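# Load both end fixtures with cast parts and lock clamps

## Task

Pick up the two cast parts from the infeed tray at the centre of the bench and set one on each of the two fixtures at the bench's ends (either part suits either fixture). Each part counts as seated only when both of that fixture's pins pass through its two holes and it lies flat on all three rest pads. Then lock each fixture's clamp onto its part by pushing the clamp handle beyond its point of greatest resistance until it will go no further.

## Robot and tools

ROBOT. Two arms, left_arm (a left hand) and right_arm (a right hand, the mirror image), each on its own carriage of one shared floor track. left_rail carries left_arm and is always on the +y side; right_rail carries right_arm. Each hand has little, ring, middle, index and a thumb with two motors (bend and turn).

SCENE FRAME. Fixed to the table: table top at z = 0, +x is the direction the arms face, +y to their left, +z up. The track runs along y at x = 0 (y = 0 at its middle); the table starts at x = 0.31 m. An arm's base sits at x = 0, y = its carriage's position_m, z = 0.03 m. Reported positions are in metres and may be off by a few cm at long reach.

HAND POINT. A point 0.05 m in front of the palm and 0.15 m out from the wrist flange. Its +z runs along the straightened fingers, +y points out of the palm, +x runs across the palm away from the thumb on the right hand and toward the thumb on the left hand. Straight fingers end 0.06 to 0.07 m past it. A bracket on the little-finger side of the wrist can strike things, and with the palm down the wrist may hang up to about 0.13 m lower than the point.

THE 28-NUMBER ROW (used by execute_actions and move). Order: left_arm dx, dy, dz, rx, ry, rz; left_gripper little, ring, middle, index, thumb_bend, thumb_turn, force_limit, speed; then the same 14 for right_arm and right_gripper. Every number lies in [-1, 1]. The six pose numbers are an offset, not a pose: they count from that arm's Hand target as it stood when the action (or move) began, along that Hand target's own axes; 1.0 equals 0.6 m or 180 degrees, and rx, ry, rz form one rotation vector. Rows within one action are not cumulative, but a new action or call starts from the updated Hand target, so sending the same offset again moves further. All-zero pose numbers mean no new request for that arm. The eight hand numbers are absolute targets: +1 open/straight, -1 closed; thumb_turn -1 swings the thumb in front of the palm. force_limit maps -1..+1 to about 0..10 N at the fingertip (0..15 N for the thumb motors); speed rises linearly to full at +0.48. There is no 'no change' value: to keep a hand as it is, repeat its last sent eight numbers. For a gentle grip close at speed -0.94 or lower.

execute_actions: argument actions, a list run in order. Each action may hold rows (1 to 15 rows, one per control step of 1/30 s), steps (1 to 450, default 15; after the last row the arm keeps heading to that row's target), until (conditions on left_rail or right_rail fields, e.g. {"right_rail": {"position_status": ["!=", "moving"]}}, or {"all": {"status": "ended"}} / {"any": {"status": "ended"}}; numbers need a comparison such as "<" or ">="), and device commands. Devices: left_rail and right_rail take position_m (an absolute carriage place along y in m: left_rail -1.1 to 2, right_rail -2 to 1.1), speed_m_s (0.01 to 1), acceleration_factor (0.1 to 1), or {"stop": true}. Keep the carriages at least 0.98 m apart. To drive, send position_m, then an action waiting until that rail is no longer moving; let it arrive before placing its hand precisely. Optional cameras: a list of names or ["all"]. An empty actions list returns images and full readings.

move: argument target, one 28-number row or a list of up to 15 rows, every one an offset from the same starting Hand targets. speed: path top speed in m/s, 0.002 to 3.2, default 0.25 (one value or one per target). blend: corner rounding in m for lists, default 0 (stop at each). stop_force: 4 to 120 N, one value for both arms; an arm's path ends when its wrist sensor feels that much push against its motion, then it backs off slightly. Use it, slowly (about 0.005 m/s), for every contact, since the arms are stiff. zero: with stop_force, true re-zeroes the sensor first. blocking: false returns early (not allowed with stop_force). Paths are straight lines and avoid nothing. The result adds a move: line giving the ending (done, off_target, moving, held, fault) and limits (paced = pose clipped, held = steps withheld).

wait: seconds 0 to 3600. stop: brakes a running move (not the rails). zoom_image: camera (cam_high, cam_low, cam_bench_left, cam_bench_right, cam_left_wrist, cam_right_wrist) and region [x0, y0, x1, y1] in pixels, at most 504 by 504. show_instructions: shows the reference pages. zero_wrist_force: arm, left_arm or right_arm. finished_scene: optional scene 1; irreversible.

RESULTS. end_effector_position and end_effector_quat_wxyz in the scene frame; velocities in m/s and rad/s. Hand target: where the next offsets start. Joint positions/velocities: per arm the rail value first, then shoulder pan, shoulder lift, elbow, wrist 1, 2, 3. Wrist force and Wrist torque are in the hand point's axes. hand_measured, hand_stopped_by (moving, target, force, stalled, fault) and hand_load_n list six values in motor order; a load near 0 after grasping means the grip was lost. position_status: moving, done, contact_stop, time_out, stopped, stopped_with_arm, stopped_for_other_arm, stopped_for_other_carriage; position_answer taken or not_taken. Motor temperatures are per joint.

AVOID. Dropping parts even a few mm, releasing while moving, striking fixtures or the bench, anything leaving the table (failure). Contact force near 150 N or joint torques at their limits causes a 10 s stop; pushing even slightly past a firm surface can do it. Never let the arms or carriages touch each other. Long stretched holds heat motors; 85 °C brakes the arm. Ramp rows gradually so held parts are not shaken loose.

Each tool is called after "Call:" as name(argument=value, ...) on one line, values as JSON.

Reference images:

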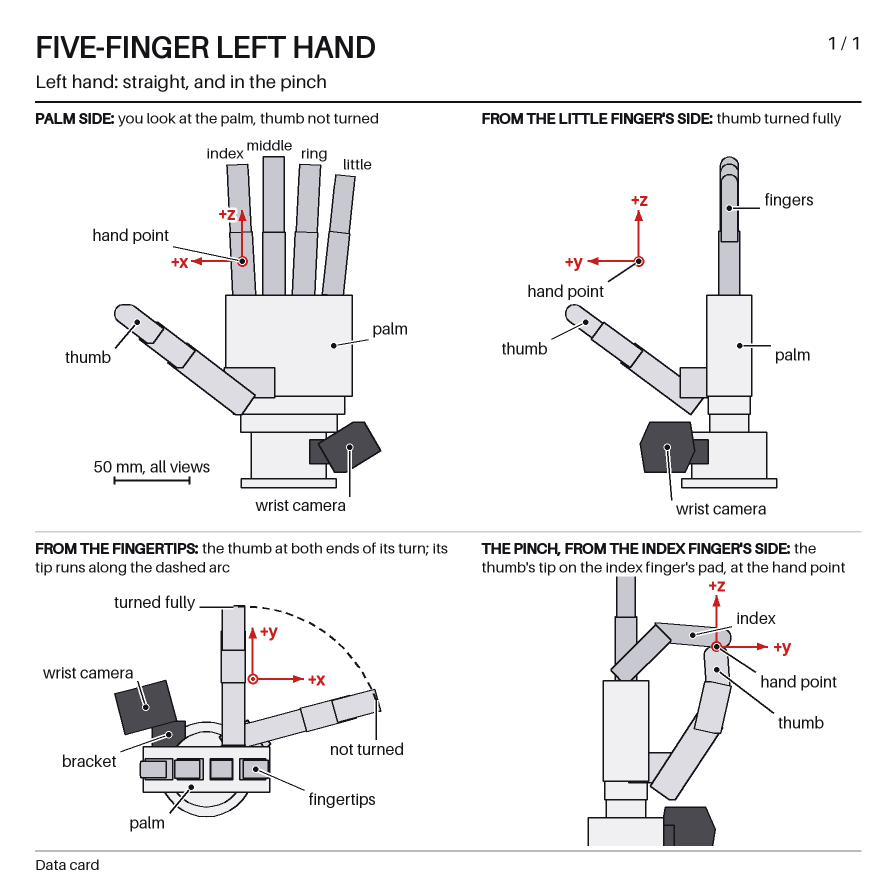

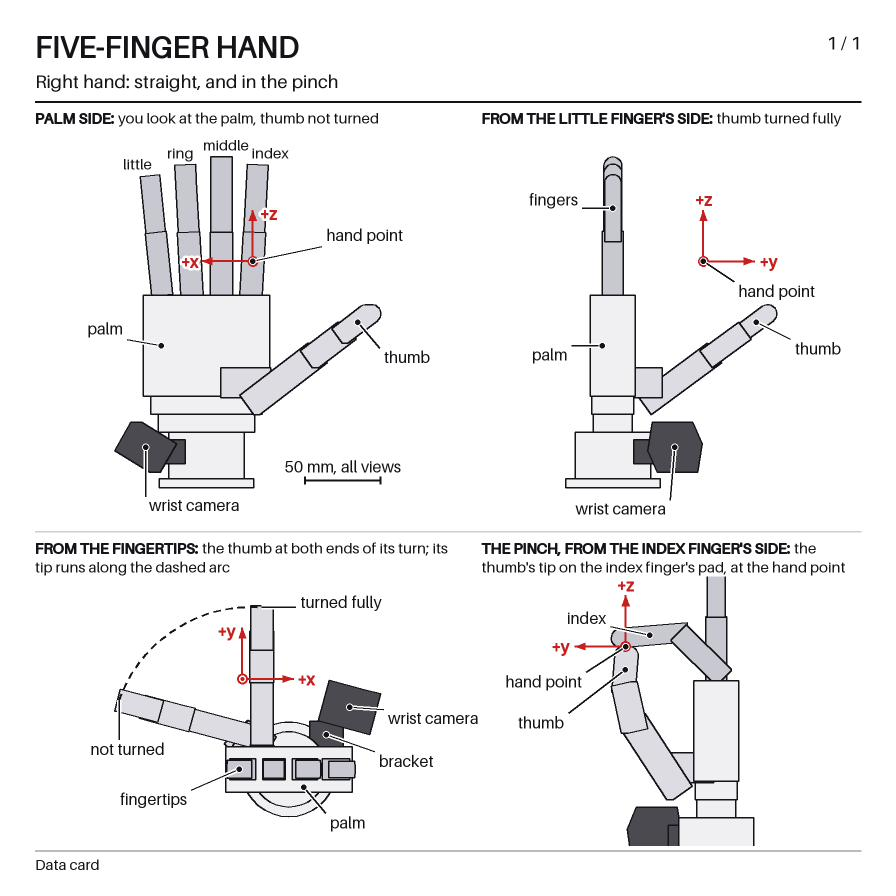

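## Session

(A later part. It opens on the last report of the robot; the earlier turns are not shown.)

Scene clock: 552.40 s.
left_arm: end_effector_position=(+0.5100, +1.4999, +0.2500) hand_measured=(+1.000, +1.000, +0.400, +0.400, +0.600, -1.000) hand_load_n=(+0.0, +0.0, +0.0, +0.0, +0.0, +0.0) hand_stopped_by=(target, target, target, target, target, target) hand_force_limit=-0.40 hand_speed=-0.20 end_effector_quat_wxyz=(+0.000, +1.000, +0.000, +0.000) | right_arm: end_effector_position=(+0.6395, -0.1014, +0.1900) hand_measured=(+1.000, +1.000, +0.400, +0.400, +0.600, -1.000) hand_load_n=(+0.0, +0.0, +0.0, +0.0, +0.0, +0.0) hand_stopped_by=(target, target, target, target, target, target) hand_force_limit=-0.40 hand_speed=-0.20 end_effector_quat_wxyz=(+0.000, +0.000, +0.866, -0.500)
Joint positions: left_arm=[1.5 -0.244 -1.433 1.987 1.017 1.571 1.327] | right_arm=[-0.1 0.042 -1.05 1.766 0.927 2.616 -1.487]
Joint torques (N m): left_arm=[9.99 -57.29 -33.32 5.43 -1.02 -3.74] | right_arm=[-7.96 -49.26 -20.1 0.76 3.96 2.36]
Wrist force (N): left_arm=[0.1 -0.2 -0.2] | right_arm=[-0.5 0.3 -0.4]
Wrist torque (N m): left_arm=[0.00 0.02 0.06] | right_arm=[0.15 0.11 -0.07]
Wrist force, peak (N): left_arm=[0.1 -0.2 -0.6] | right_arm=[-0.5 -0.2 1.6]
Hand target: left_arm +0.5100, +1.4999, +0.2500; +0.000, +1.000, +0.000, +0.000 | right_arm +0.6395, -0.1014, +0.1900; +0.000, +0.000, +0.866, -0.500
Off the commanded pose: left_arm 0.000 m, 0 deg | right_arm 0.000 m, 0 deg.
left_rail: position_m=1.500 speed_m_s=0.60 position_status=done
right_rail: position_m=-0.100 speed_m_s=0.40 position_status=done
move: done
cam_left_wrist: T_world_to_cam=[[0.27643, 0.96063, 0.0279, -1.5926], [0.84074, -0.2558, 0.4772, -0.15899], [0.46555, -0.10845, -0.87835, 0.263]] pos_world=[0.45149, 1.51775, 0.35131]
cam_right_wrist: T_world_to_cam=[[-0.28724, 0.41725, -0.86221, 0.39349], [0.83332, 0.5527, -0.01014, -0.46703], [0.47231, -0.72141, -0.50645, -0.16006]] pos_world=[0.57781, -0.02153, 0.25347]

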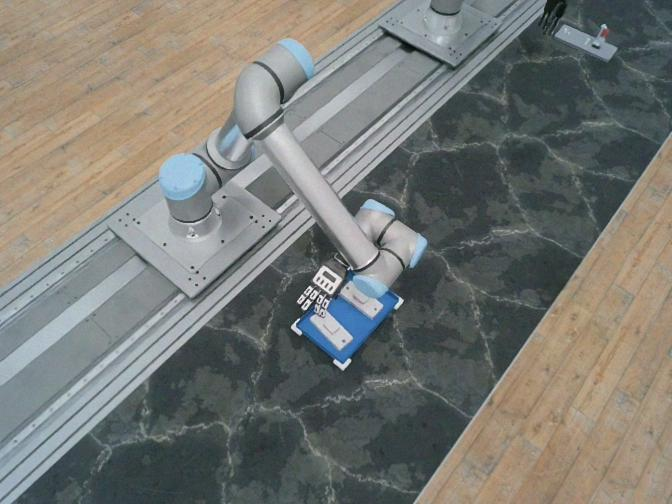

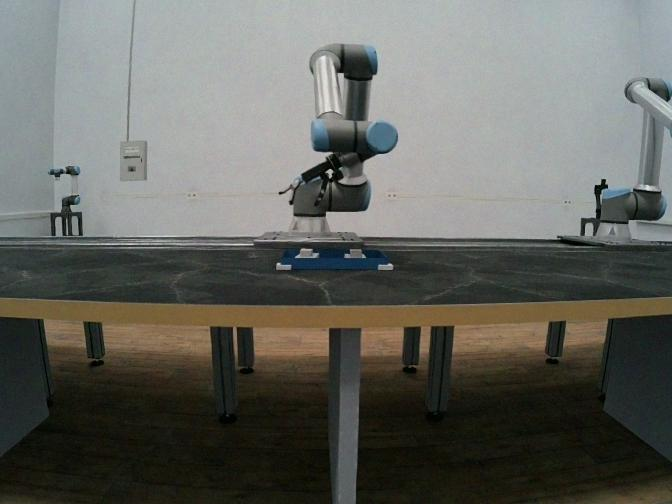

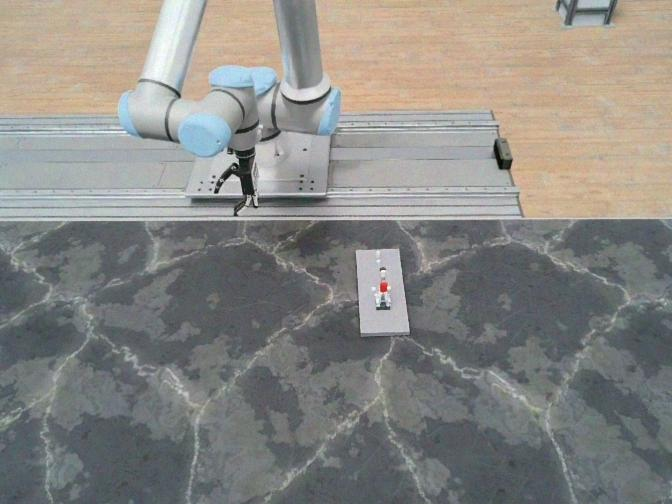

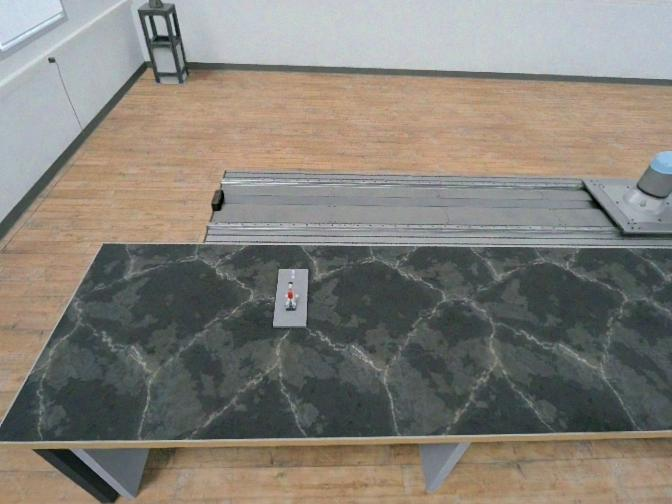

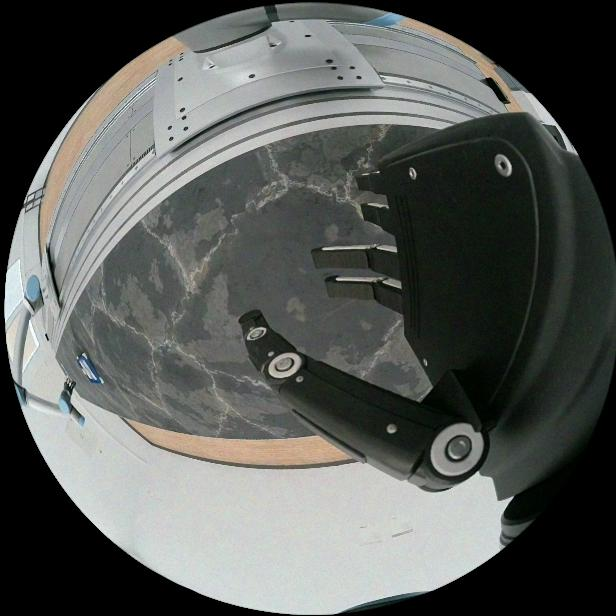

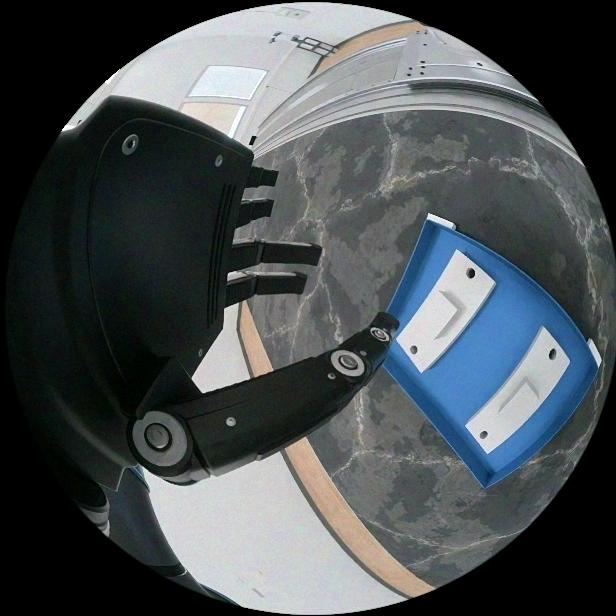

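Call:
move(target=[0,0,0,0,0,0,1,1,0.4,0.4,0.6,-1,-0.4,-0.2,-0.017,0.1585,0.0921,0,0.0366,0.0211,1,1,0.4,0.4,0.6,-1,-0.4,-0.2], speed=0.12, cameras=["all"])

Call:
zoom_image(camera="cam_right_wrist", region=[220, 200, 500, 450])

Call:
zoom_image(camera="cam_low", region=[260, 180, 410, 290])

Scene clock: 604.80 s.
left_arm: end_effector_position=(+0.5100, +1.4999, +0.2500) hand_measured=(+1.000, +1.000, +0.400, +0.400, +0.600, -1.000) hand_load_n=(+0.0, +0.0, +0.0, +0.0, +0.0, +0.0) hand_stopped_by=(target, target, target, target, target, target) hand_force_limit=-0.40 hand_speed=-0.20 end_effector_quat_wxyz=(+0.000, +1.000, +0.000, +0.000) | right_arm: end_effector_position=(+0.6497, -0.1017, +0.0801) hand_measured=(+1.000, +1.000, +0.400, +0.400, +0.600, -1.000) hand_load_n=(+0.0, +0.0, +0.0, +0.0, +0.0, +0.0) hand_stopped_by=(target, target, target, target, target, target) hand_force_limit=-0.40 hand_speed=-0.20 end_effector_quat_wxyz=(-0.033, +0.057, +0.864, -0.499)
Joint positions: left_arm=[1.5 -0.244 -1.433 1.987 1.017 1.571 1.327] | right_arm=[-0.1 0.043 -0.851 1.73 0.985 2.592 -1.231]
Joint torques (N m): left_arm=[10.48 -56 -39.54 5.21 -0.99 -3.45] | right_arm=[-8.83 -58.71 -33.11 7.37 -0.96 3.04]
Wrist force (N): left_arm=[0.2 -0.2 0.0] | right_arm=[0.1 1.5 -0.4]
Wrist torque (N m): left_arm=[0.00 0.01 0.08] | right_arm=[0.30 -0.01 -0.08]
Wrist force, peak (N): left_arm=[0.4 -0.4 -0.6] | right_arm=[0.2 2.1 -0.4]
Hand target: left_arm +0.5100, +1.4999, +0.2500; +0.000, +1.000, +0.000, +0.000 | right_arm +0.6497, -0.1017, +0.0800; -0.033, +0.057, +0.864, -0.499
Off the commanded pose: left_arm 0.000 m, 0 deg | right_arm 0.000 m, 0 deg.
left_rail: position_m=1.500 speed_m_s=0.60 position_status=done
right_rail: position_m=-0.100 speed_m_s=0.40 position_status=done
move: done
cam_left_wrist: T_world_to_cam=[[0.27643, 0.96063, 0.0279, -1.5926], [0.84074, -0.2558, 0.4772, -0.15899], [0.46555, -0.10845, -0.87835, 0.263]] pos_world=[0.45149, 1.51775, 0.35131]
cam_right_wrist: T_world_to_cam=[[-0.22954, 0.45144, -0.86227, 0.26779], [0.89909, 0.43764, -0.01022, -0.5309], [0.37276, -0.77761, -0.50634, -0.16179]] pos_world=[0.5991, -0.01435, 0.14357]

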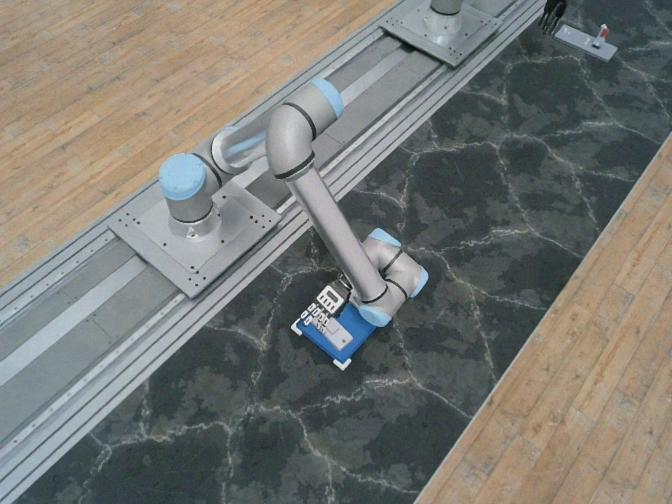

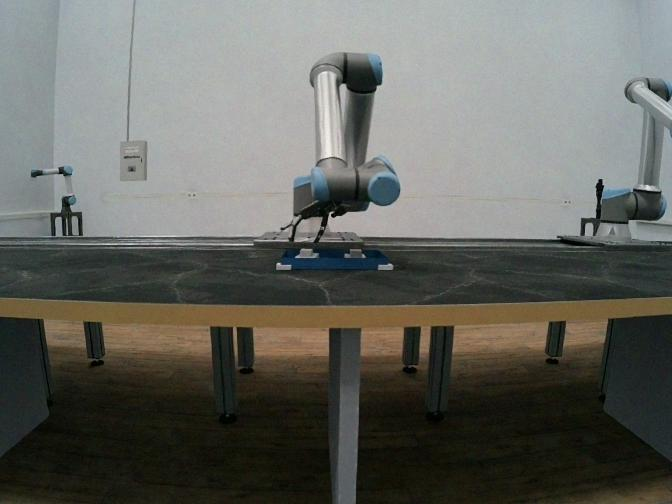

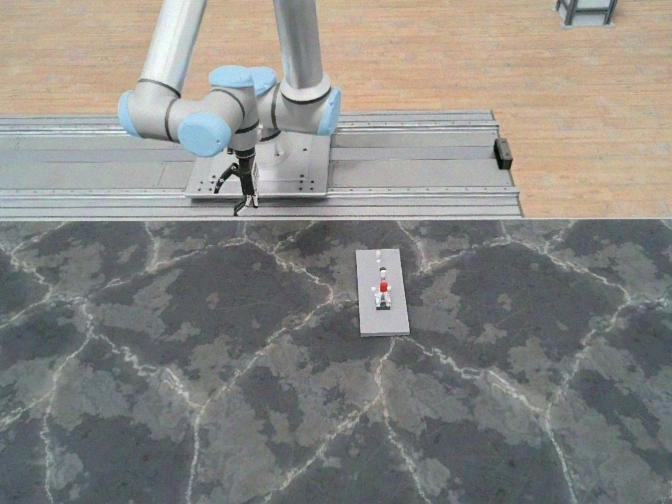

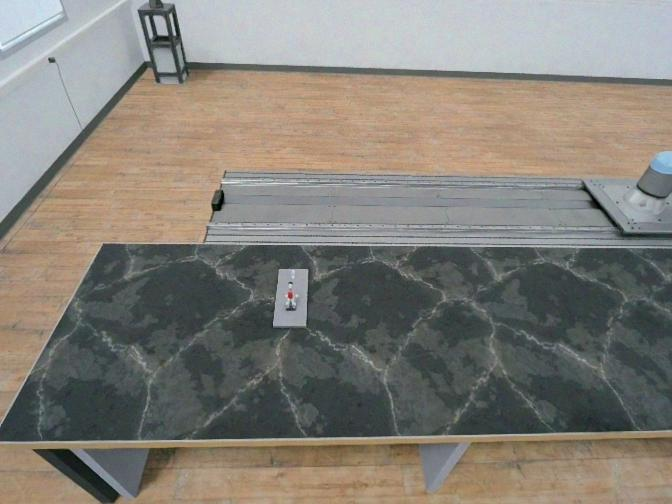

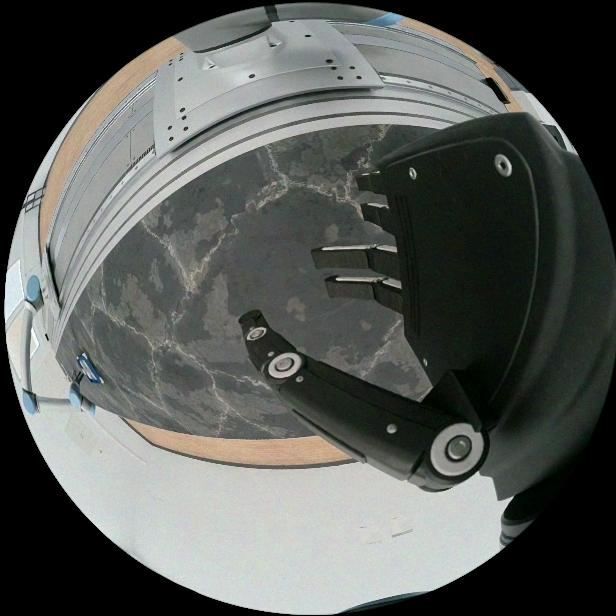

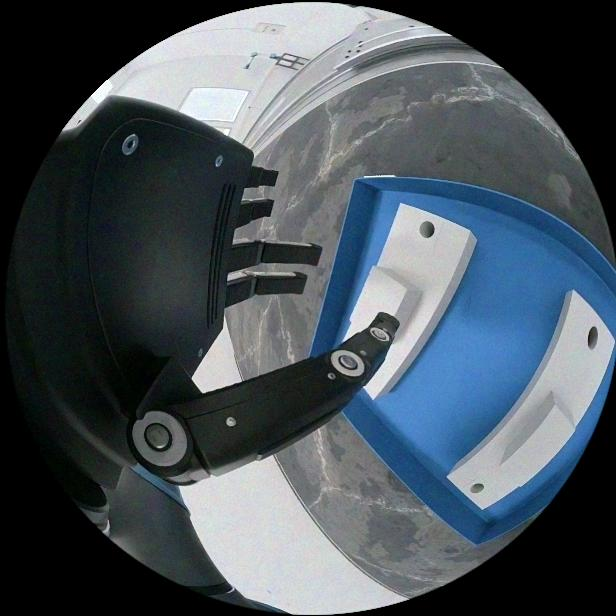

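Scaled by 1.800 from the camera's image (finer frame: 880x880).

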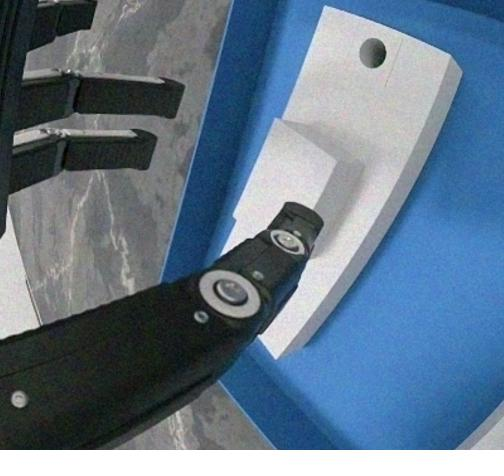

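Scaled by 3.360.

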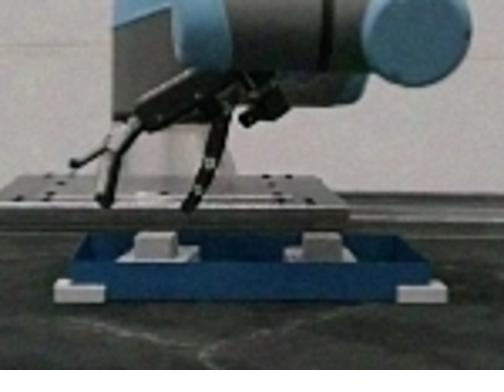

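Call:
move(target=[0,0,0,0,0,0,1,1,0.4,0.4,0.6,-1,-0.4,-0.2,0,0.0563,0.0191,0,0,0,1,1,0.4,0.4,0.6,-1,-0.4,-0.2], speed=0.03, stop_force=6, cameras=["cam_low","cam_high","cam_right_wrist"])

Call:
zoom_image(camera="cam_right_wrist", region=[220, 200, 500, 450])

Call:
zoom_image(camera="cam_low", region=[260, 190, 410, 290])

Call:
zoom_image(camera="cam_high", region=[270, 240, 430, 390])

Scene clock: 635.47 s.
left_arm: end_effector_position=(+0.5100, +1.4999, +0.2500) hand_measured=(+1.000, +1.000, +0.400, +0.400, +0.600, -1.000) hand_load_n=(+0.0, +0.0, +0.0, +0.0, +0.0, +0.0) hand_stopped_by=(target, target, target, target, target, target) hand_force_limit=-0.40 hand_speed=-0.20 end_effector_quat_wxyz=(+0.000, +1.000, +0.000, +0.000) | right_arm: end_effector_position=(+0.6506, -0.0948, +0.0450) hand_measured=(+1.000, +1.000, +0.400, +0.400, +0.600, -1.000) hand_load_n=(+0.0, +0.0, +0.0, +0.0, +0.0, +0.0) hand_stopped_by=(target, target, target, target, target, target) hand_force_limit=-0.40 hand_speed=-0.20 end_effector_quat_wxyz=(-0.033, +0.057, +0.864, -0.499)
Joint positions: left_arm=[1.5 -0.244 -1.433 1.987 1.017 1.571 1.327] | right_arm=[-0.1 0.053 -0.8 1.725 0.956 2.589 -1.211]
Joint torques (N m): left_arm=[10.33 -54.78 -40.01 4.81 -0.94 -3.51] | right_arm=[13.29 -59.69 -31.88 0.46 -0.84 3.49]
Wrist force (N): left_arm=[-0.3 -0.2 -0.4] | right_arm=[-0.2 0.5 -0.9]
Wrist torque (N m): left_arm=[0.02 0.08 0.04] | right_arm=[0.19 0.04 -0.07]
Wrist force, peak (N): left_arm=[-0.2 -0.6 -0.4] | right_arm=[0.5 1.7 -0.4]
Hand target: left_arm +0.5100, +1.4999, +0.2500; +0.000, +1.000, +0.000, +0.000 | right_arm +0.6506, -0.0948, +0.0450; -0.033, +0.057, +0.864, -0.499
Off the commanded pose: left_arm 0.000 m, 0 deg | right_arm 0.000 m, 0 deg.
left_rail: position_m=1.500 speed_m_s=0.60 position_status=done
right_rail: position_m=-0.100 speed_m_s=0.40 position_status=done
move: done
cam_right_wrist: T_world_to_cam=[[-0.22963, 0.45142, -0.86226, 0.23469], [0.8991, 0.43761, -0.01034, -0.53517], [0.37267, -0.77763, -0.50636, -0.17451]] pos_world=[0.6001, -0.00745, 0.10847]
Images, in order (width x height): cam_high 672x504, cam_low 672x504, cam_right_wrist 616x616.

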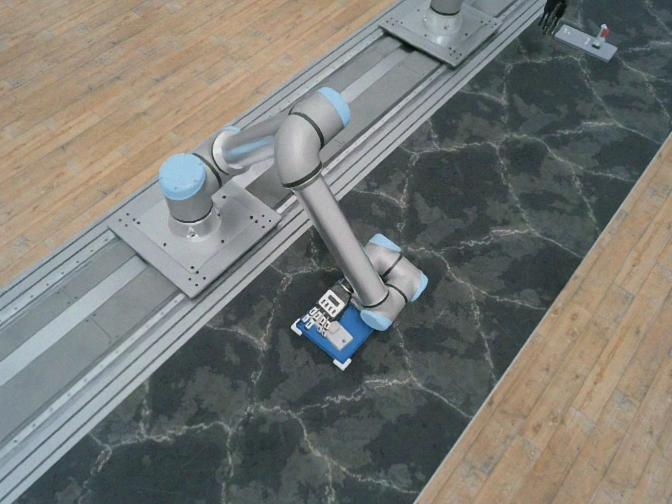

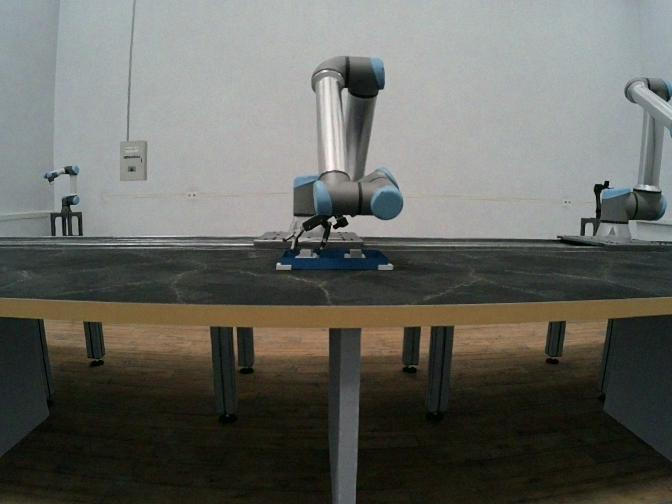

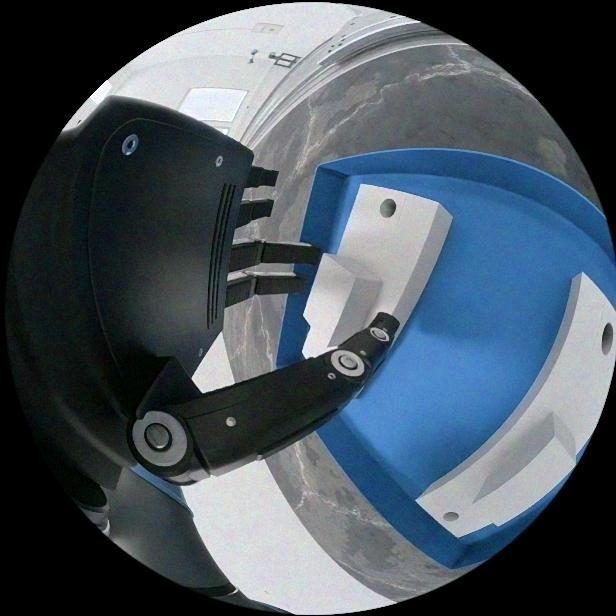

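Scaled by 1.800 from the camera's image (finer frame: 880x880).

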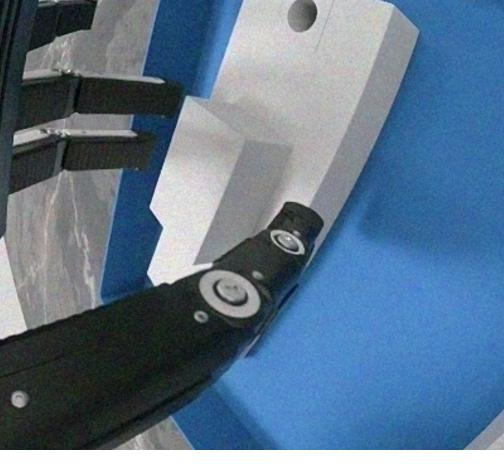

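Scaled by 3.360.

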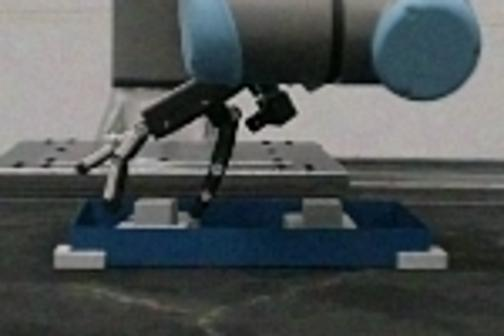

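Scaled by 3.150.

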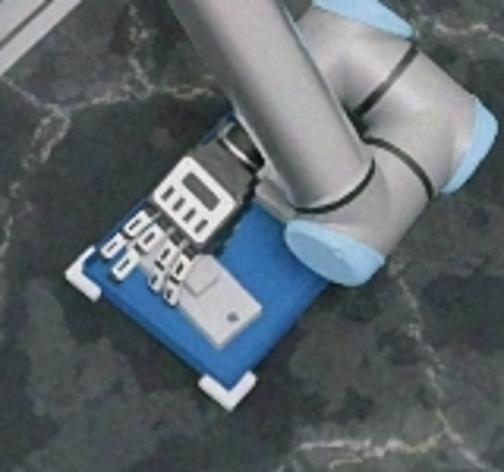

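Call:
move(target=[0,0,0,0,0,0,1,1,0.4,0.4,0.6,-1,-0.4,-0.2,0,-0.005,0.00866,0,0,0,1,1,0.4,0.4,0.6,-1,-0.4,-0.2], speed=0.03, stop_force=6)

Call:
execute_actions(actions=[{"rows":[[0,0,0,0,0,0,1,1,0.4,0.4,0.6,-1,-0.4,-0.2,0,0,0,0,0,0,1,1,0.1,0.1,0.4,-1,-0.2,-0.6]],"steps":60},{"rows":[[0,0,0,0,0,0,1,1,0.4,0.4,0.6,-1,-0.4,-0.2,0,0,0,0,0,0,1,1,-0.2,-0.2,0.2,-1,-0.2,-0.7]],"steps":90}], cameras=["cam_low","cam_right_wrist"])

Call:
zoom_image(camera="cam_right_wrist", region=[220, 200, 500, 450])

Call:
zoom_image(camera="cam_low", region=[260, 190, 410, 290])

Scene clock: 666.13 s.
left_arm: end_effector_position=(+0.5100, +1.4999, +0.2500) hand_measured=(+1.000, +1.000, +0.400, +0.400, +0.600, -1.000) hand_load_n=(+0.0, +0.0, +0.0, +0.5, +0.0, +0.0) hand_stopped_by=(target, target, target, target, target, target) hand_force_limit=-0.40 hand_speed=-0.20 end_effector_quat_wxyz=(+0.000, +1.000, +0.000, +0.000) | right_arm: end_effector_position=(+0.6498, -0.1008, +0.0450) hand_measured=(+1.000, +1.000, +0.400, +0.400, +0.600, -1.000) hand_load_n=(+0.0, +0.0, +0.0, +0.0, +0.0, +0.0) hand_stopped_by=(target, target, target, target, target, target) hand_force_limit=-0.40 hand_speed=-0.20 end_effector_quat_wxyz=(-0.033, +0.057, +0.864, -0.499)
Joint positions: left_arm=[1.5 -0.244 -1.433 1.987 1.017 1.571 1.327] | right_arm=[-0.1 0.044 -0.805 1.729 0.942 2.591 -1.228]
Joint torques (N m): left_arm=[10.16 -53.38 -39.44 4.6 -0.82 -3.56] | right_arm=[-9.82 -91.89 -13.21 0.56 4.01 -3.66]
Wrist force (N): left_arm=[0.4 -0.1 -0.3] | right_arm=[0.1 0.9 -0.7]
Wrist torque (N m): left_arm=[0.02 -0.02 0.08] | right_arm=[0.24 0.00 0.14]
Wrist force, peak (N): left_arm=[0.3 -0.5 -0.5] | right_arm=[0.0 1.5 -0.5]
Hand target: left_arm +0.5100, +1.4999, +0.2500; +0.000, +1.000, +0.000, +0.000 | right_arm +0.6498, -0.1008, +0.0450; -0.033, +0.057, +0.864, -0.499
Off the commanded pose: left_arm 0.000 m, 0 deg | right_arm 0.000 m, 0 deg.
left_rail: position_m=1.500 speed_m_s=0.60 position_status=done
right_rail: position_m=-0.100 speed_m_s=0.40 position_status=done
move: done

Scene clock: 671.33 s.
left_arm: end_effector_position=(+0.5100, +1.4999, +0.2500) hand_measured=(+1.000, +1.000, +0.400, +0.400, +0.600, -1.000) hand_load_n=(+0.0, +0.5, +0.5, +0.0, +0.0, +0.0) hand_stopped_by=(target, target, target, target, target, target) hand_force_limit=-0.40 hand_speed=-0.20 end_effector_quat_wxyz=(+0.000, +1.000, +0.000, +0.000) | right_arm: end_effector_position=(+0.6498, -0.1008, +0.0450) hand_measured=(+1.000, +1.000, +0.050, +0.048, +0.378, -1.000) hand_load_n=(+0.0, -0.5, +9.0, +4.5, +6.0, +0.0) hand_stopped_by=(target, target, force, force, force, target) hand_force_limit=-0.20 hand_speed=-0.70 end_effector_quat_wxyz=(-0.033, +0.057, +0.864, -0.499)
Joint positions: left_arm=[1.5 -0.244 -1.433 1.987 1.017 1.571 1.327] | right_arm=[-0.1 0.044 -0.805 1.729 0.942 2.591 -1.228]
Joint torques (N m): left_arm=[10.08 -53.02 -39.63 4.21 -0.73 -3.42] | right_arm=[4.43 -91.33 -19.98 6.25 2.5 -2.27]
Wrist force (N): left_arm=[0.1 -0.3 -0.1] | right_arm=[0.0 1.1 0.2]
Wrist torque (N m): left_arm=[-0.02 0.03 0.07] | right_arm=[0.12 0.00 0.15]
Wrist force, peak (N): left_arm=[0.0 0.2 -0.7] | right_arm=[0.1 3.5 -1.4]
Hand target: left_arm +0.5100, +1.4999, +0.2500; +0.000, +1.000, +0.000, +0.000 | right_arm +0.6498, -0.1008, +0.0450; -0.033, +0.057, +0.864, -0.499
Off the commanded pose: left_arm 0.000 m, 0 deg | right_arm 0.000 m, 0 deg.
left_rail: position_m=1.500 speed_m_s=0.60 position_status=done
right_rail: position_m=-0.100 speed_m_s=0.40 position_status=done
cam_right_wrist: T_world_to_cam=[[-0.22959, 0.45144, -0.86226, 0.23719], [0.89911, 0.43759, -0.0103, -0.53184], [0.37267, -0.77763, -0.50636, -0.17888]] pos_world=[0.5993, -0.01345, 0.10847]

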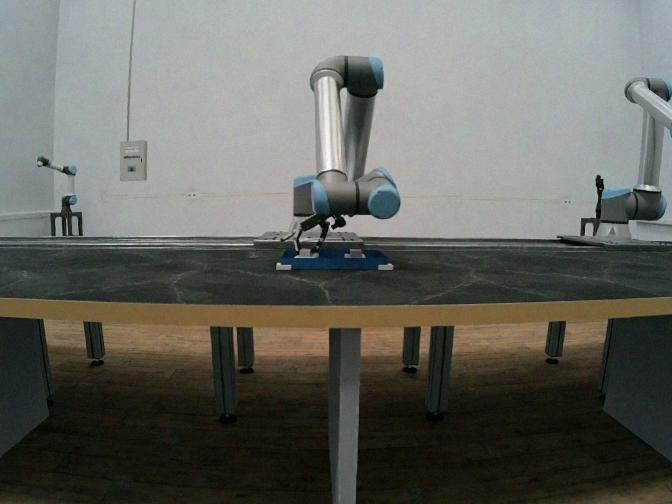

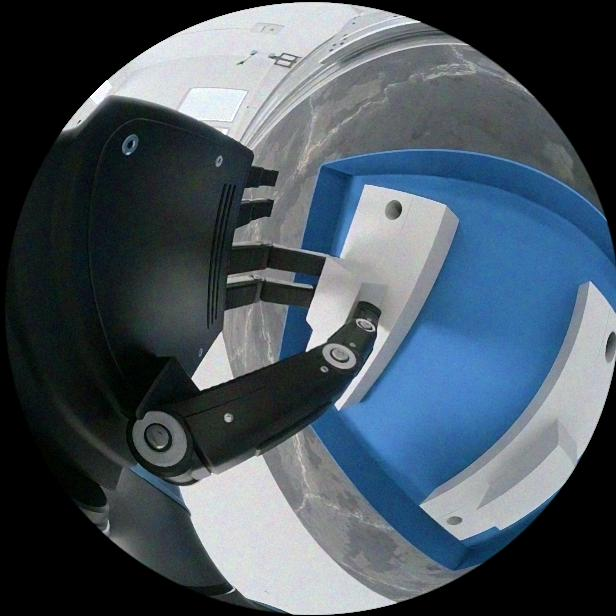

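Scaled by 1.800 from the camera's image (finer frame: 880x880).

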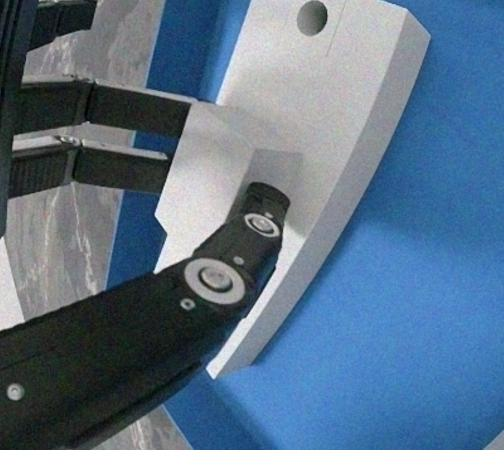

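Scaled by 3.360.

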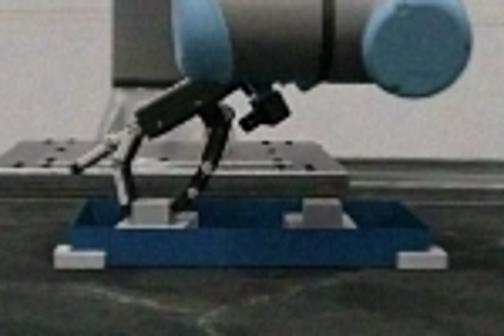

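Call:
execute_actions(actions=[{"rows":[[0,0,0,0,0,0,1,1,0.4,0.4,0.6,-1,-0.4,-0.2,0,0,0,0,0,0,1,1,-0.2,-0.3,0.1,-1,0.3,-0.7]],"steps":60}])

Call:
move(target=[0,0,0,0,0,0,1,1,0.4,0.4,0.6,-1,-0.4,-0.2,0,-0.0289,-0.0167,0,0,0,1,1,-0.2,-0.3,0.1,-1,0.3,-0.7], speed=0.03, cameras=["cam_low","cam_right_wrist"])

Call:
zoom_image(camera="cam_low", region=[260, 190, 410, 290])

Scene clock: 686.13 s.
left_arm: end_effector_position=(+0.5100, +1.4999, +0.2500) hand_measured=(+1.000, +1.000, +0.400, +0.400, +0.600, -1.000) hand_load_n=(+0.0, +0.0, +0.0, +0.0, +0.0, +0.0) hand_stopped_by=(target, target, target, target, target, target) hand_force_limit=-0.40 hand_speed=-0.20 end_effector_quat_wxyz=(+0.000, +1.000, +0.000, +0.000) | right_arm: end_effector_position=(+0.6498, -0.1008, +0.0450) hand_measured=(+1.000, +1.000, +0.050, +0.026, +0.356, -1.000) hand_load_n=(+0.0, +0.0, +8.5, +9.0, +10.5, +0.0) hand_stopped_by=(target, target, force, force, force, target) hand_force_limit=0.30 hand_speed=-0.70 end_effector_quat_wxyz=(-0.033, +0.057, +0.864, -0.499)
Joint positions: left_arm=[1.5 -0.244 -1.433 1.987 1.017 1.571 1.327] | right_arm=[-0.1 0.044 -0.805 1.729 0.942 2.591 -1.228]
Joint torques (N m): left_arm=[10.22 -51.41 -39.89 4.2 -0.75 -3.73] | right_arm=[10.69 -90.61 -25.97 6.42 1.01 -0.92]
Wrist force (N): left_arm=[-0.1 0.0 0.0] | right_arm=[-0.9 1.7 -0.2]
Wrist torque (N m): left_arm=[0.02 0.05 0.05] | right_arm=[0.11 0.08 0.14]
Wrist force, peak (N): left_arm=[-0.1 -0.3 -0.6] | right_arm=[-0.9 2.2 0.1]
Hand target: left_arm +0.5100, +1.4999, +0.2500; +0.000, +1.000, +0.000, +0.000 | right_arm +0.6498, -0.1008, +0.0450; -0.033, +0.057, +0.864, -0.499
Off the commanded pose: left_arm 0.000 m, 0 deg | right_arm 0.000 m, 0 deg.
left_rail: position_m=1.500 speed_m_s=0.60 position_status=done
right_rail: position_m=-0.100 speed_m_s=0.40 position_status=done

Scene clock: 687.13 s.
left_arm: end_effector_position=(+0.5100, +1.4999, +0.2500) hand_measured=(+1.000, +1.000, +0.400, +0.400, +0.600, -1.000) hand_load_n=(+0.0, +0.0, +0.0, +0.0, +0.0, +0.0) hand_stopped_by=(target, target, target, target, target, target) hand_force_limit=-0.40 hand_speed=-0.20 end_effector_quat_wxyz=(+0.000, +1.000, +0.000, +0.000) | right_arm: end_effector_position=(+0.6498, -0.1008, +0.0649) hand_measured=(+1.000, +1.000, +0.050, +0.026, +0.356, -1.000) hand_load_n=(+0.0, +0.0, +7.5, +6.5, +12.5, +0.0) hand_stopped_by=(target, target, force, force, force, target) hand_force_limit=0.30 hand_speed=-0.70 end_effector_quat_wxyz=(-0.033, +0.057, +0.864, -0.499)
Joint positions: left_arm=[1.5 -0.244 -1.433 1.987 1.017 1.571 1.327] | right_arm=[-0.1 0.044 -0.831 1.73 0.968 2.591 -1.228]
Joint torques (N m): left_arm=[9.72 -51.17 -39.36 3.98 -0.73 -3.43] | right_arm=[10 -94.95 -19.71 7.77 1.01 -3.16]
Wrist force (N): left_arm=[-0.2 -0.4 -0.1] | right_arm=[0.0 5.2 2.0]
Wrist torque (N m): left_arm=[-0.03 0.07 0.05] | right_arm=[0.23 -0.01 0.16]
Wrist force, peak (N): left_arm=[0.1 -0.5 -0.2] | right_arm=[0.7 5.8 2.0]
Hand target: left_arm +0.5100, +1.4999, +0.2500; +0.000, +1.000, +0.000, +0.000 | right_arm +0.6498, -0.1008, +0.0650; -0.033, +0.057, +0.864, -0.499
Off the commanded pose: left_arm 0.000 m, 0 deg | right_arm 0.000 m, 0 deg.
left_rail: position_m=1.500 speed_m_s=0.60 position_status=done
right_rail: position_m=-0.100 speed_m_s=0.40 position_status=done
move: done
cam_right_wrist: T_world_to_cam=[[-0.22963, 0.45142, -0.86226, 0.25438], [0.8991, 0.43761, -0.01034, -0.53162], [0.37267, -0.77763, -0.50636, -0.1688]] pos_world=[0.5993, -0.01345, 0.12837]

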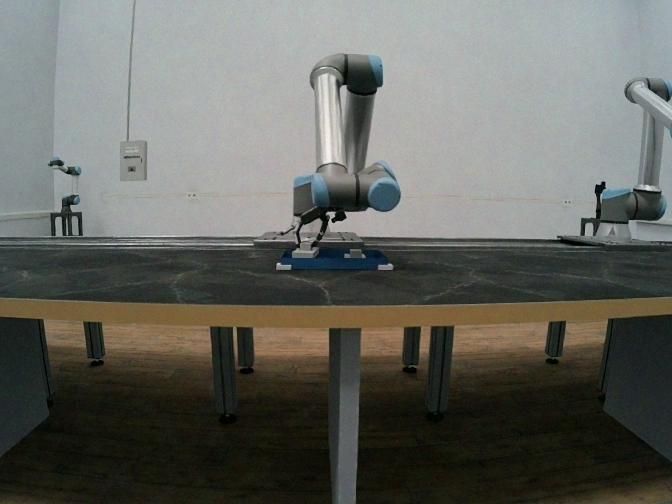

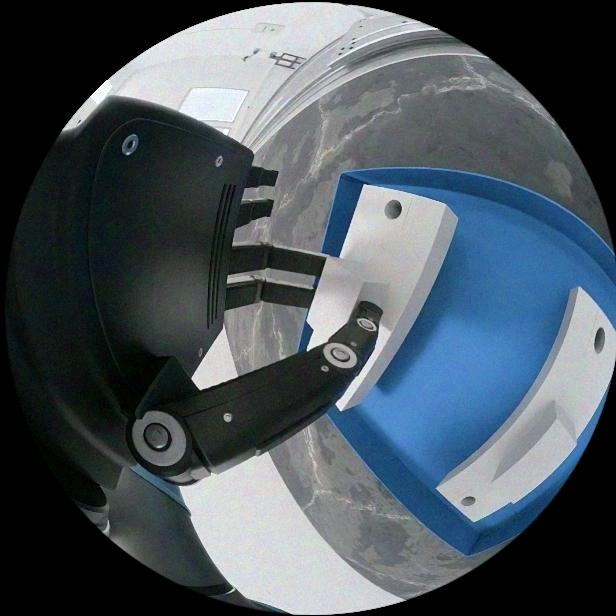

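Scaled by 3.360.

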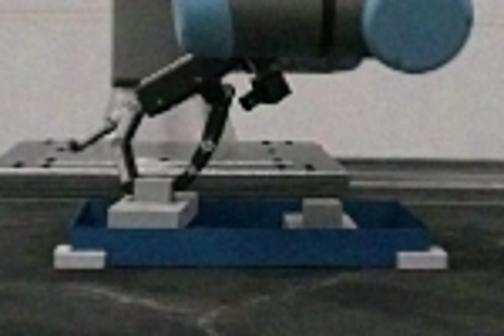

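Call:
move(target=[0,0,0,0,0,0,1,1,0.4,0.4,0.6,-1,-0.4,-0.2,0,-0.1949,-0.1125,0,0,0,1,1,-0.2,-0.3,0.1,-1,0.3,-0.7], speed=0.08)

Call:
execute_actions(actions=[{"right_rail":{"position_m":-1.9,"speed_m_s":0.4,"acceleration_factor":0.25},"steps":330,"until":{"right_rail":{"position_status":["!=","moving"]}}},{"left_rail":{"position_m":0.06,"speed_m_s":0.5},"steps":300,"until":{"all":{"status":"ended"}}}], cameras=["cam_right_wrist","cam_bench_right","cam_high"])

Scene clock: 728.20 s.
left_arm: end_effector_position=(+0.5100, +1.4999, +0.2500) hand_measured=(+1.000, +1.000, +0.400, +0.400, +0.600, -1.000) hand_load_n=(+0.0, +0.0, +0.0, +0.0, +0.0, +0.0) hand_stopped_by=(target, target, target, target, target, target) hand_force_limit=-0.40 hand_speed=-0.20 end_effector_quat_wxyz=(+0.000, +1.000, +0.000, +0.000) | right_arm: end_effector_position=(+0.6498, -0.1008, +0.2000) hand_measured=(+1.000, +1.000, +0.050, +0.026, +0.356, -1.000) hand_load_n=(+0.0, +0.0, +7.5, +7.0, +12.5, +0.0) hand_stopped_by=(target, target, force, force, force, target) hand_force_limit=0.30 hand_speed=-0.70 end_effector_quat_wxyz=(-0.033, +0.057, +0.864, -0.499)
Joint positions: left_arm=[1.5 -0.244 -1.433 1.987 1.017 1.571 1.327] | right_arm=[-0.1 0.044 -0.991 1.701 1.156 2.592 -1.228]
Joint torques (N m): left_arm=[9.64 -49.99 -39.74 3.93 -0.71 -3.33] | right_arm=[-4.71 -87.96 -39.82 7.9 2.99 2.98]
Wrist force (N): left_arm=[-0.2 -0.1 0.0] | right_arm=[-0.2 5.1 2.6]
Wrist torque (N m): left_arm=[0.00 0.07 0.05] | right_arm=[0.18 -0.01 0.15]
Wrist force, peak (N): left_arm=[-0.5 0.0 -0.4] | right_arm=[0.3 6.2 2.8]
Hand target: left_arm +0.5100, +1.4999, +0.2500; +0.000, +1.000, +0.000, +0.000 | right_arm +0.6499, -0.1008, +0.2001; -0.033, +0.057, +0.864, -0.499
Off the commanded pose: left_arm 0.000 m, 0 deg | right_arm 0.000 m, 0 deg.
left_rail: position_m=1.500 speed_m_s=0.60 position_status=done
right_rail: position_m=-0.100 speed_m_s=0.40 position_status=done
move: done

Scene clock: 739.07 s.
left_arm: end_effector_position=(+0.5100, +0.0600, +0.2500) hand_measured=(+1.000, +1.000, +0.400, +0.400, +0.600, -1.000) hand_load_n=(+0.0, +0.0, +0.0, +0.0, -0.5, +0.0) hand_stopped_by=(target, target, target, target, target, target) hand_force_limit=-0.40 hand_speed=-0.20 end_effector_quat_wxyz=(+0.000, +1.000, +0.000, +0.000) | right_arm: end_effector_position=(+0.6499, -1.9008, +0.2001) hand_measured=(+1.000, +1.000, +0.050, +0.026, +0.356, -1.000) hand_load_n=(+0.0, +0.0, +7.5, +6.5, +12.5, +0.0) hand_stopped_by=(target, target, force, force, force, target) hand_force_limit=0.30 hand_speed=-0.70 end_effector_quat_wxyz=(-0.033, +0.057, +0.864, -0.499)
Joint positions: left_arm=[0.06 -0.244 -1.433 1.987 1.017 1.571 1.327] | right_arm=[-1.9 0.044 -0.991 1.701 1.157 2.591 -1.228]
Joint torques (N m): left_arm=[10.76 -46.61 -39.64 3.85 -0.57 -3.25] | right_arm=[11.41 -88.38 -29.71 6.89 0.13 3.47]
Wrist force (N): left_arm=[0.1 -0.1 -0.2] | right_arm=[-0.1 5.3 2.5]
Wrist torque (N m): left_arm=[0.01 0.02 0.06] | right_arm=[0.21 -0.01 0.14]
Wrist force, peak (N): left_arm=[0.1 -0.9 -0.4] | right_arm=[-0.3 6.1 2.1]
Hand target: left_arm +0.5100, +0.0600, +0.2500; +0.000, +1.000, +0.000, +0.000 | right_arm +0.6499, -1.9008, +0.2001; -0.033, +0.057, +0.864, -0.499
Off the commanded pose: left_arm 0.000 m, 0 deg | right_arm 0.000 m, 0 deg.
left_rail: position_m=0.060 speed_m_s=0.50 position_status=done
right_rail: position_m=-1.900 speed_m_s=0.40 position_status=done
cam_right_wrist: T_world_to_cam=[[-0.22963, 0.45142, -0.86226, 1.18351], [0.8991, 0.43761, -0.01034, 0.25748], [0.37267, -0.77763, -0.50636, -1.50008]] pos_world=[0.5993, -1.81345, 0.26357]
Images, in order (width x height): cam_high 672x504, cam_bench_right 672x504, cam_right_wrist 616x616.

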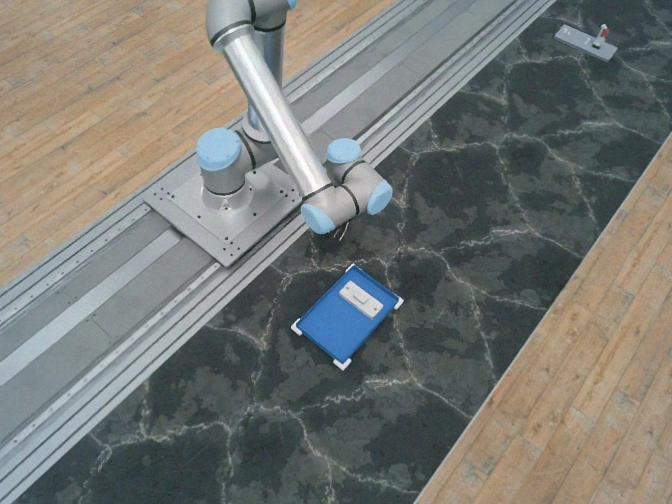

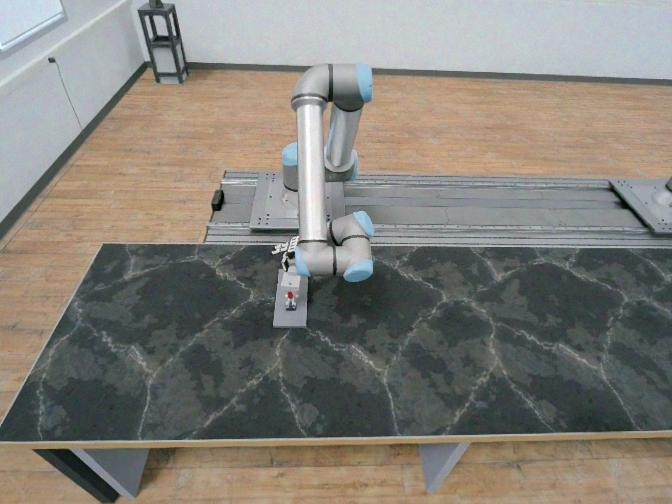

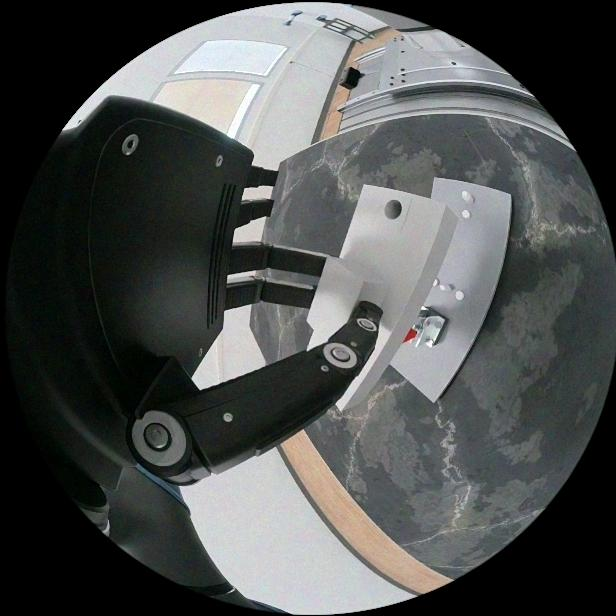

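Call:
zoom_image(camera="cam_right_wrist", region=[380, 160, 530, 310])

Call:
zoom_image(camera="cam_right_wrist", region=[380, 250, 530, 400])

Call:
zoom_image(camera="cam_right_wrist", region=[290, 160, 470, 430])

Scaled by 3.360 from the camera's image (finer frame: 880x880).

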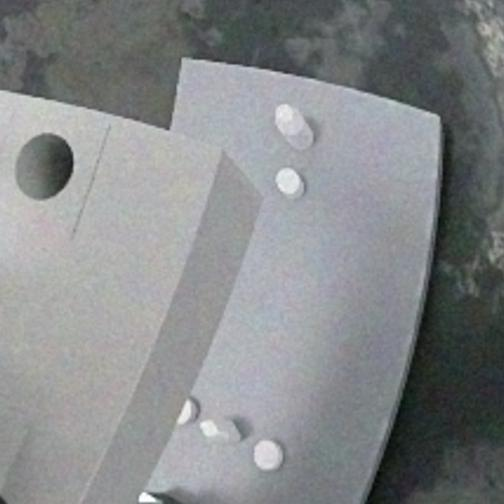

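Scaled by 3.360 from the camera's image (finer frame: 880x880).

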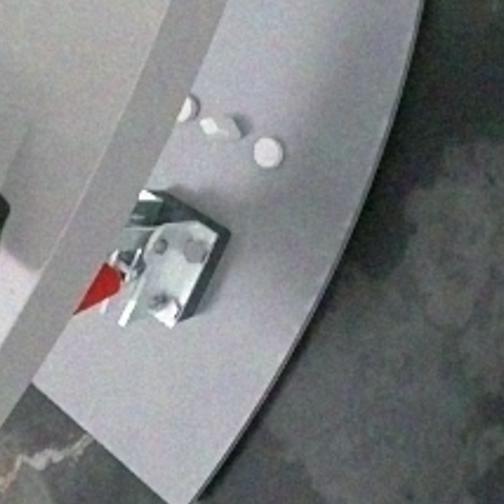

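Scaled by 1.867 from the camera's image (finer frame: 880x880).

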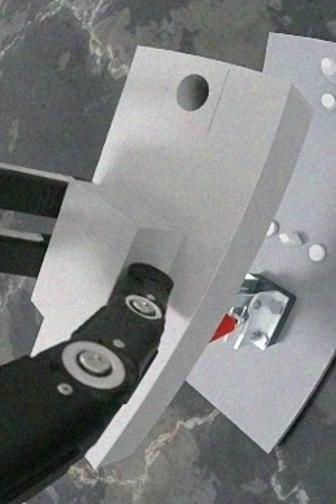

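Call:
zoom_image(camera="cam_right_wrist", region=[320, 170, 470, 300])

Call:
zoom_image(camera="cam_right_wrist", region=[300, 290, 430, 420])

Scaled by 3.360 from the camera's image (finer frame: 880x880).

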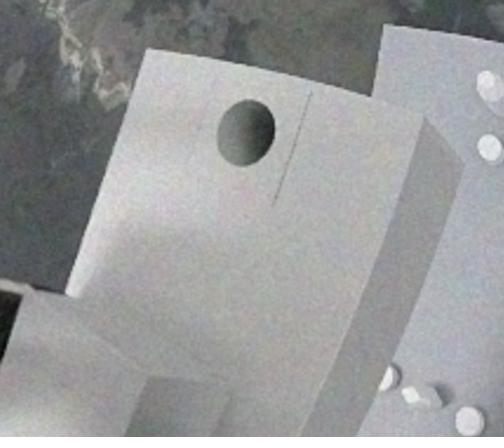

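Scaled by 3.877 from the camera's image (finer frame: 880x880).

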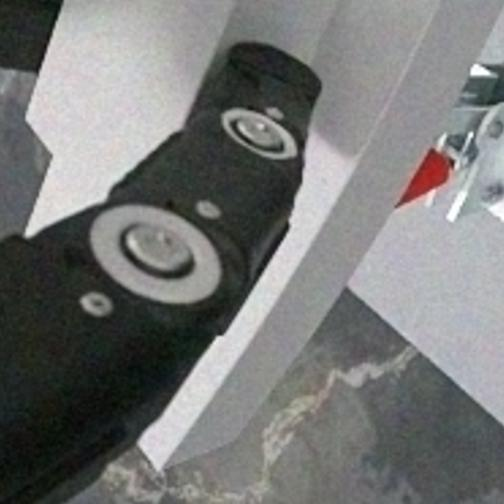

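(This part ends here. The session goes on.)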